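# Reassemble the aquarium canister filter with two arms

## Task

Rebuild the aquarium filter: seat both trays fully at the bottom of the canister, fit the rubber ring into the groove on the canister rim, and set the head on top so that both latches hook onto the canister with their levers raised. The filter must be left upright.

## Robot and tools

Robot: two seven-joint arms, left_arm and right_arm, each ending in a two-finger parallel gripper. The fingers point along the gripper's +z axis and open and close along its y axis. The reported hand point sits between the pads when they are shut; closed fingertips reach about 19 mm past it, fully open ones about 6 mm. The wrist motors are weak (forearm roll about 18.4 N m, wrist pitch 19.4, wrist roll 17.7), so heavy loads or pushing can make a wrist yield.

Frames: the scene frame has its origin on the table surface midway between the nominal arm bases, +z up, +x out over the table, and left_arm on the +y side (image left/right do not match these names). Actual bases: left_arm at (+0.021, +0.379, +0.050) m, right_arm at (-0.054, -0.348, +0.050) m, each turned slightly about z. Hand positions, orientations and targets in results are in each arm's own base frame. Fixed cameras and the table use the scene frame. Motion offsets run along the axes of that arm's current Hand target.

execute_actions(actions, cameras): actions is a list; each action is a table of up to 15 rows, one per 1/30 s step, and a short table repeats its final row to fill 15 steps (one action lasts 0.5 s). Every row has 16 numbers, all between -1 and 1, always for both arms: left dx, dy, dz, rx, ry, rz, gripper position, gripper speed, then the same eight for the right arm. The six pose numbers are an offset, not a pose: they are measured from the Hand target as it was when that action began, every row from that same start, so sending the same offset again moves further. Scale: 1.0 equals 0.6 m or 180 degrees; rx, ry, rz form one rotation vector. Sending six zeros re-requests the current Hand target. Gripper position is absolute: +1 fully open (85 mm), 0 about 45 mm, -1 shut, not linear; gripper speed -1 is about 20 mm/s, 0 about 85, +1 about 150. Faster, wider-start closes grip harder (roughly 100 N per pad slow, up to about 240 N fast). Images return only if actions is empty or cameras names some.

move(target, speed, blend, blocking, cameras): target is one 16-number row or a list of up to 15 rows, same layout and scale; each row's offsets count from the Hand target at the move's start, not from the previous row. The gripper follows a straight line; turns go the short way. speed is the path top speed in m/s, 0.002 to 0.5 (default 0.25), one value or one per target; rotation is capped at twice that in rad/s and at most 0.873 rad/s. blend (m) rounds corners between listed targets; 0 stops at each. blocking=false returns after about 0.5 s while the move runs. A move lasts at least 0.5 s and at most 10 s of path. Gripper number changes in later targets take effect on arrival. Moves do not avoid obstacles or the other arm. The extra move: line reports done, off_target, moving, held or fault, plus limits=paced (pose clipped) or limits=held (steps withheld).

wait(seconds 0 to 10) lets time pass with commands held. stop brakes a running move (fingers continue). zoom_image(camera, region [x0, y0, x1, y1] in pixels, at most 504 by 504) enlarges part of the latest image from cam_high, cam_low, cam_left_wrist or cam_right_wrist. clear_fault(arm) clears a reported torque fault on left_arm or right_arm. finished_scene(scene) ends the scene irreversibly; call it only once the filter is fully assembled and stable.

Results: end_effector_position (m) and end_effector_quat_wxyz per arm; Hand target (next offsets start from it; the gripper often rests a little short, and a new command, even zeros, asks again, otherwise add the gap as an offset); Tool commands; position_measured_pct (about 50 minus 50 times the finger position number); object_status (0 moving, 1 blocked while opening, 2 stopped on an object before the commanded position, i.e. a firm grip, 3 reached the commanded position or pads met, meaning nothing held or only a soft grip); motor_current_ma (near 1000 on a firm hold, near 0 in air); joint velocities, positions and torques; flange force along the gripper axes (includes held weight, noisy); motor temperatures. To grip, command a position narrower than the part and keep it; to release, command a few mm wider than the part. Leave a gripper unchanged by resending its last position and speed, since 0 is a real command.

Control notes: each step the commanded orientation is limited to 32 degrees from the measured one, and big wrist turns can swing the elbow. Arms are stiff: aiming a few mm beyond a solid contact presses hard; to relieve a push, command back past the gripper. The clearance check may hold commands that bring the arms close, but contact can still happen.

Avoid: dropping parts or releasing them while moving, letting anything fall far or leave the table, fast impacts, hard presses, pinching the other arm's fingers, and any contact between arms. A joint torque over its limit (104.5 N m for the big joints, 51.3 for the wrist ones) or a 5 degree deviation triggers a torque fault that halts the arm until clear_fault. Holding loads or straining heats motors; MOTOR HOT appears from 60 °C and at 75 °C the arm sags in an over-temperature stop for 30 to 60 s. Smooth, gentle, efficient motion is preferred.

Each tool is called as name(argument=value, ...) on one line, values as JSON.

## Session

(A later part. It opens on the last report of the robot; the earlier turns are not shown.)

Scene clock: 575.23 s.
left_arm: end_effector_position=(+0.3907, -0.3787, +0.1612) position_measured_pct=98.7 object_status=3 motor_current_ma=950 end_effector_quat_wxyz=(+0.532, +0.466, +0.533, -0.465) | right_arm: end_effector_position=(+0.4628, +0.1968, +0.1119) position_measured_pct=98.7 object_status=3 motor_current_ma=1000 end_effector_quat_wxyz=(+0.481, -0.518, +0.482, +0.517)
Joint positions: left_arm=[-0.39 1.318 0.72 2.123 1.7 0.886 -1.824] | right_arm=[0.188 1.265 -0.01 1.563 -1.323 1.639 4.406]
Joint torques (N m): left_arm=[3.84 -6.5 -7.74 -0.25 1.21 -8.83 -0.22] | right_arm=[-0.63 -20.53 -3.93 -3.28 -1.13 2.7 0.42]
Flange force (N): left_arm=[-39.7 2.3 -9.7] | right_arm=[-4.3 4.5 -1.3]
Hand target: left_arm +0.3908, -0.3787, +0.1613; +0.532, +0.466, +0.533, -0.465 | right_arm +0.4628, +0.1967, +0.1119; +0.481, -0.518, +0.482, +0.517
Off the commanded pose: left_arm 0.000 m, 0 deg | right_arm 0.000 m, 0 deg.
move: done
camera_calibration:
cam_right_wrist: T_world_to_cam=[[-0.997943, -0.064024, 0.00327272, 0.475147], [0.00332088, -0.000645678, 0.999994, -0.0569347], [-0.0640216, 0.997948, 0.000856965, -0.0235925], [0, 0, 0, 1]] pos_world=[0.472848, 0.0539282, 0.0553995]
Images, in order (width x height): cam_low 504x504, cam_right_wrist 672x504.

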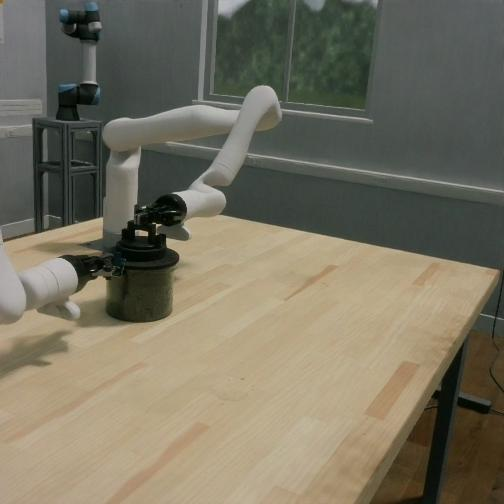

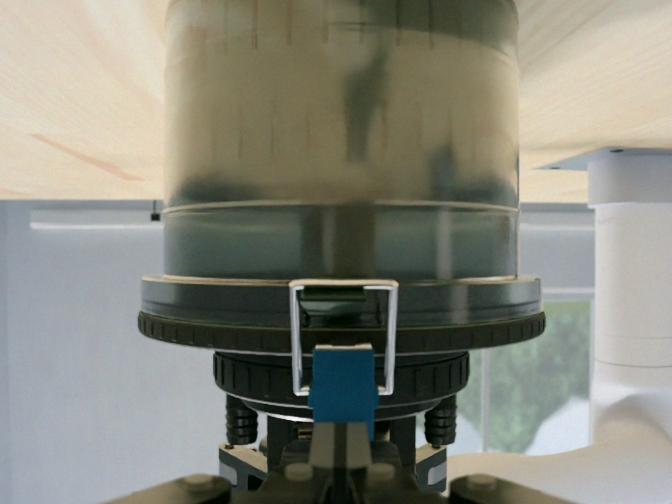

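move(target=[[-0.02,0,0,0,0,0,-1,-0.5,0,0,-0.08,0,0,0,-1,-0.5],[-0.09,0,0,0,0,0,-1,-0.5,0,0,-0.15,0,0,0,-1,-0.5],[-0.09,0,-0.34,0,0,0,-1,-0.5,0,0,-0.15,0,0,0,-1,-0.5],[0.06,0,-0.34,0,0,0,-1,-0.5,0,0,-0.15,0,0,0,-1,-0.5]], speed=[0.06,0.1,0.2,0.2], cameras=["all"])

zoom_image(camera="cam_left_wrist", region=[200, 180, 460, 440])

zoom_image(camera="cam_low", region=[75, 210, 195, 330])

zoom_image(camera="cam_right_wrist", region=[240, 240, 460, 440])

zoom_image(camera="cam_high", region=[140, 160, 260, 280])

Scene clock: 580.33 s.
left_arm: end_effector_position=(+0.3636, -0.1765, +0.1257) position_measured_pct=98.7 object_status=3 motor_current_ma=950 end_effector_quat_wxyz=(+0.532, +0.466, +0.533, -0.465) | right_arm: end_effector_position=(+0.4693, +0.1069, +0.1120) position_measured_pct=98.7 object_status=3 motor_current_ma=1000 end_effector_quat_wxyz=(+0.481, -0.518, +0.482, +0.517)
Joint positions: left_arm=[-0.856 1.322 0.515 2.1 1.032 1.022 -1.509] | right_arm=[0.315 1.295 0.053 1.433 -1.217 1.771 4.345]
Joint torques (N m): left_arm=[-0.05 -15.58 7.39 2.39 0.37 3.05 -0.28] | right_arm=[-0.4 -21.21 -3.06 -3.9 -1.41 2.64 0.41]
Flange force (N): left_arm=[0.7 -2.8 -1.0] | right_arm=[-4.4 5.8 0.7]
Hand target: left_arm +0.3636, -0.1765, +0.1257; +0.532, +0.466, +0.533, -0.465 | right_arm +0.4693, +0.1069, +0.1120; +0.481, -0.518, +0.482, +0.517
Off the commanded pose: left_arm 0.000 m, 0 deg | right_arm 0.000 m, 0 deg.
move: done
camera_calibration:
cam_left_wrist: T_world_to_cam=[[0.986475, 0.163241, -0.0148115, -0.332699], [0.0132788, 0.0104763, 0.999857, -0.0736063], [0.163373, -0.986531, 0.00816701, -0.0850926], [0, 0, 0, 1]] pos_world=[0.343079, -0.0288651, 0.0693629]
cam_right_wrist: T_world_to_cam=[[-0.997943, -0.064024, 0.00327272, 0.475784], [0.00332088, -0.000645678, 0.999994, -0.0571139], [-0.0640216, 0.997948, 0.000856965, 0.0664329], [0, 0, 0, 1]] pos_world=[0.479248, -0.0358718, 0.0554995]

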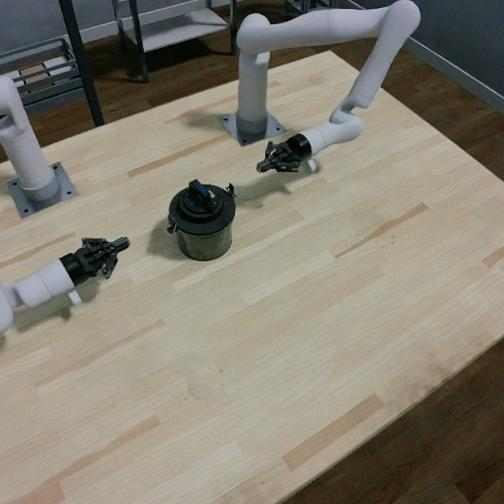

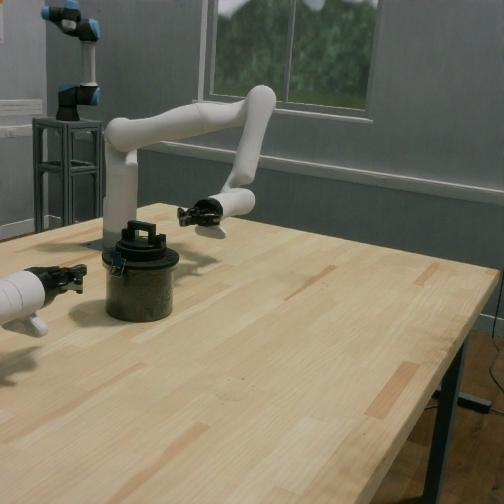

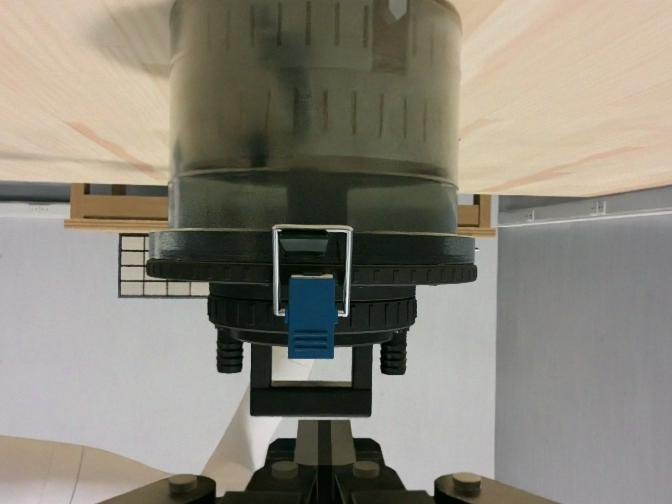

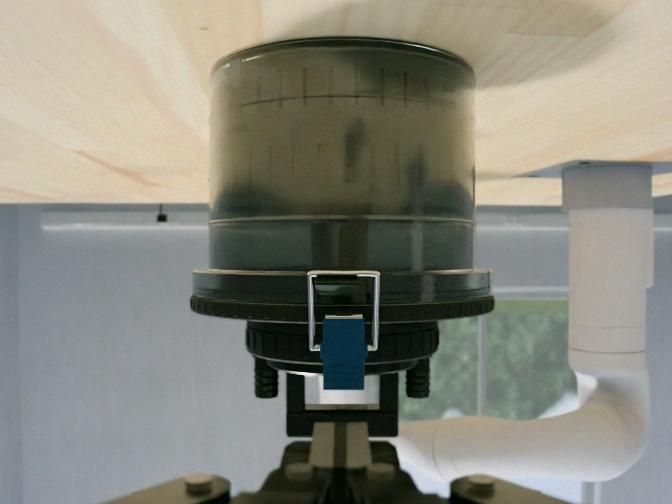

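Scaled by 1.938.

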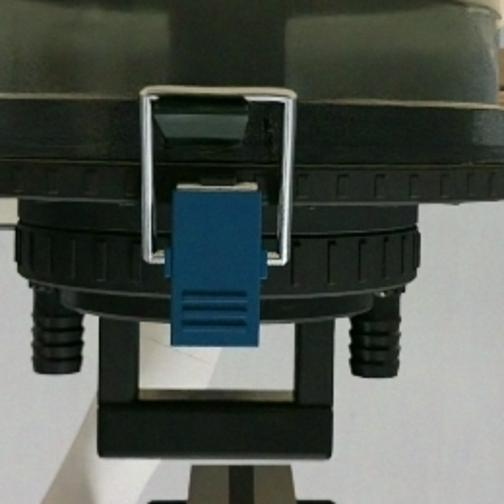

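Scaled by 4.200.

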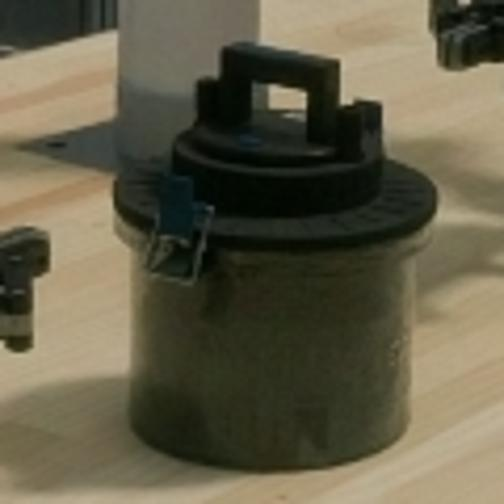

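Scaled by 2.291.

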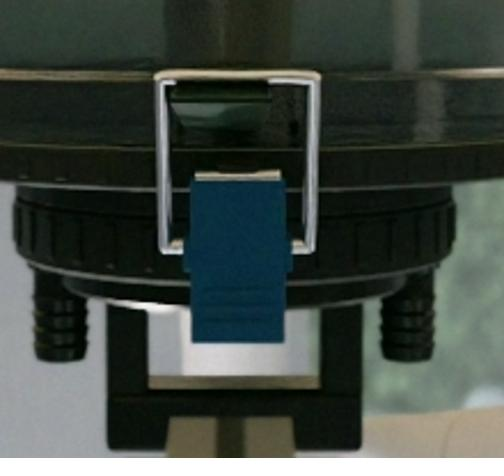

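Scaled by 4.200.

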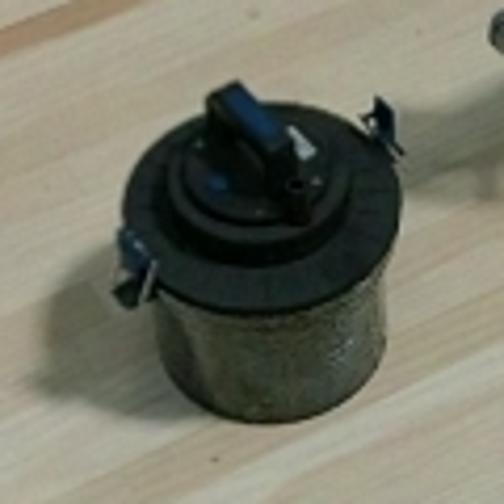

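finished_scene(scene=1)

The scene is finished: the task was done.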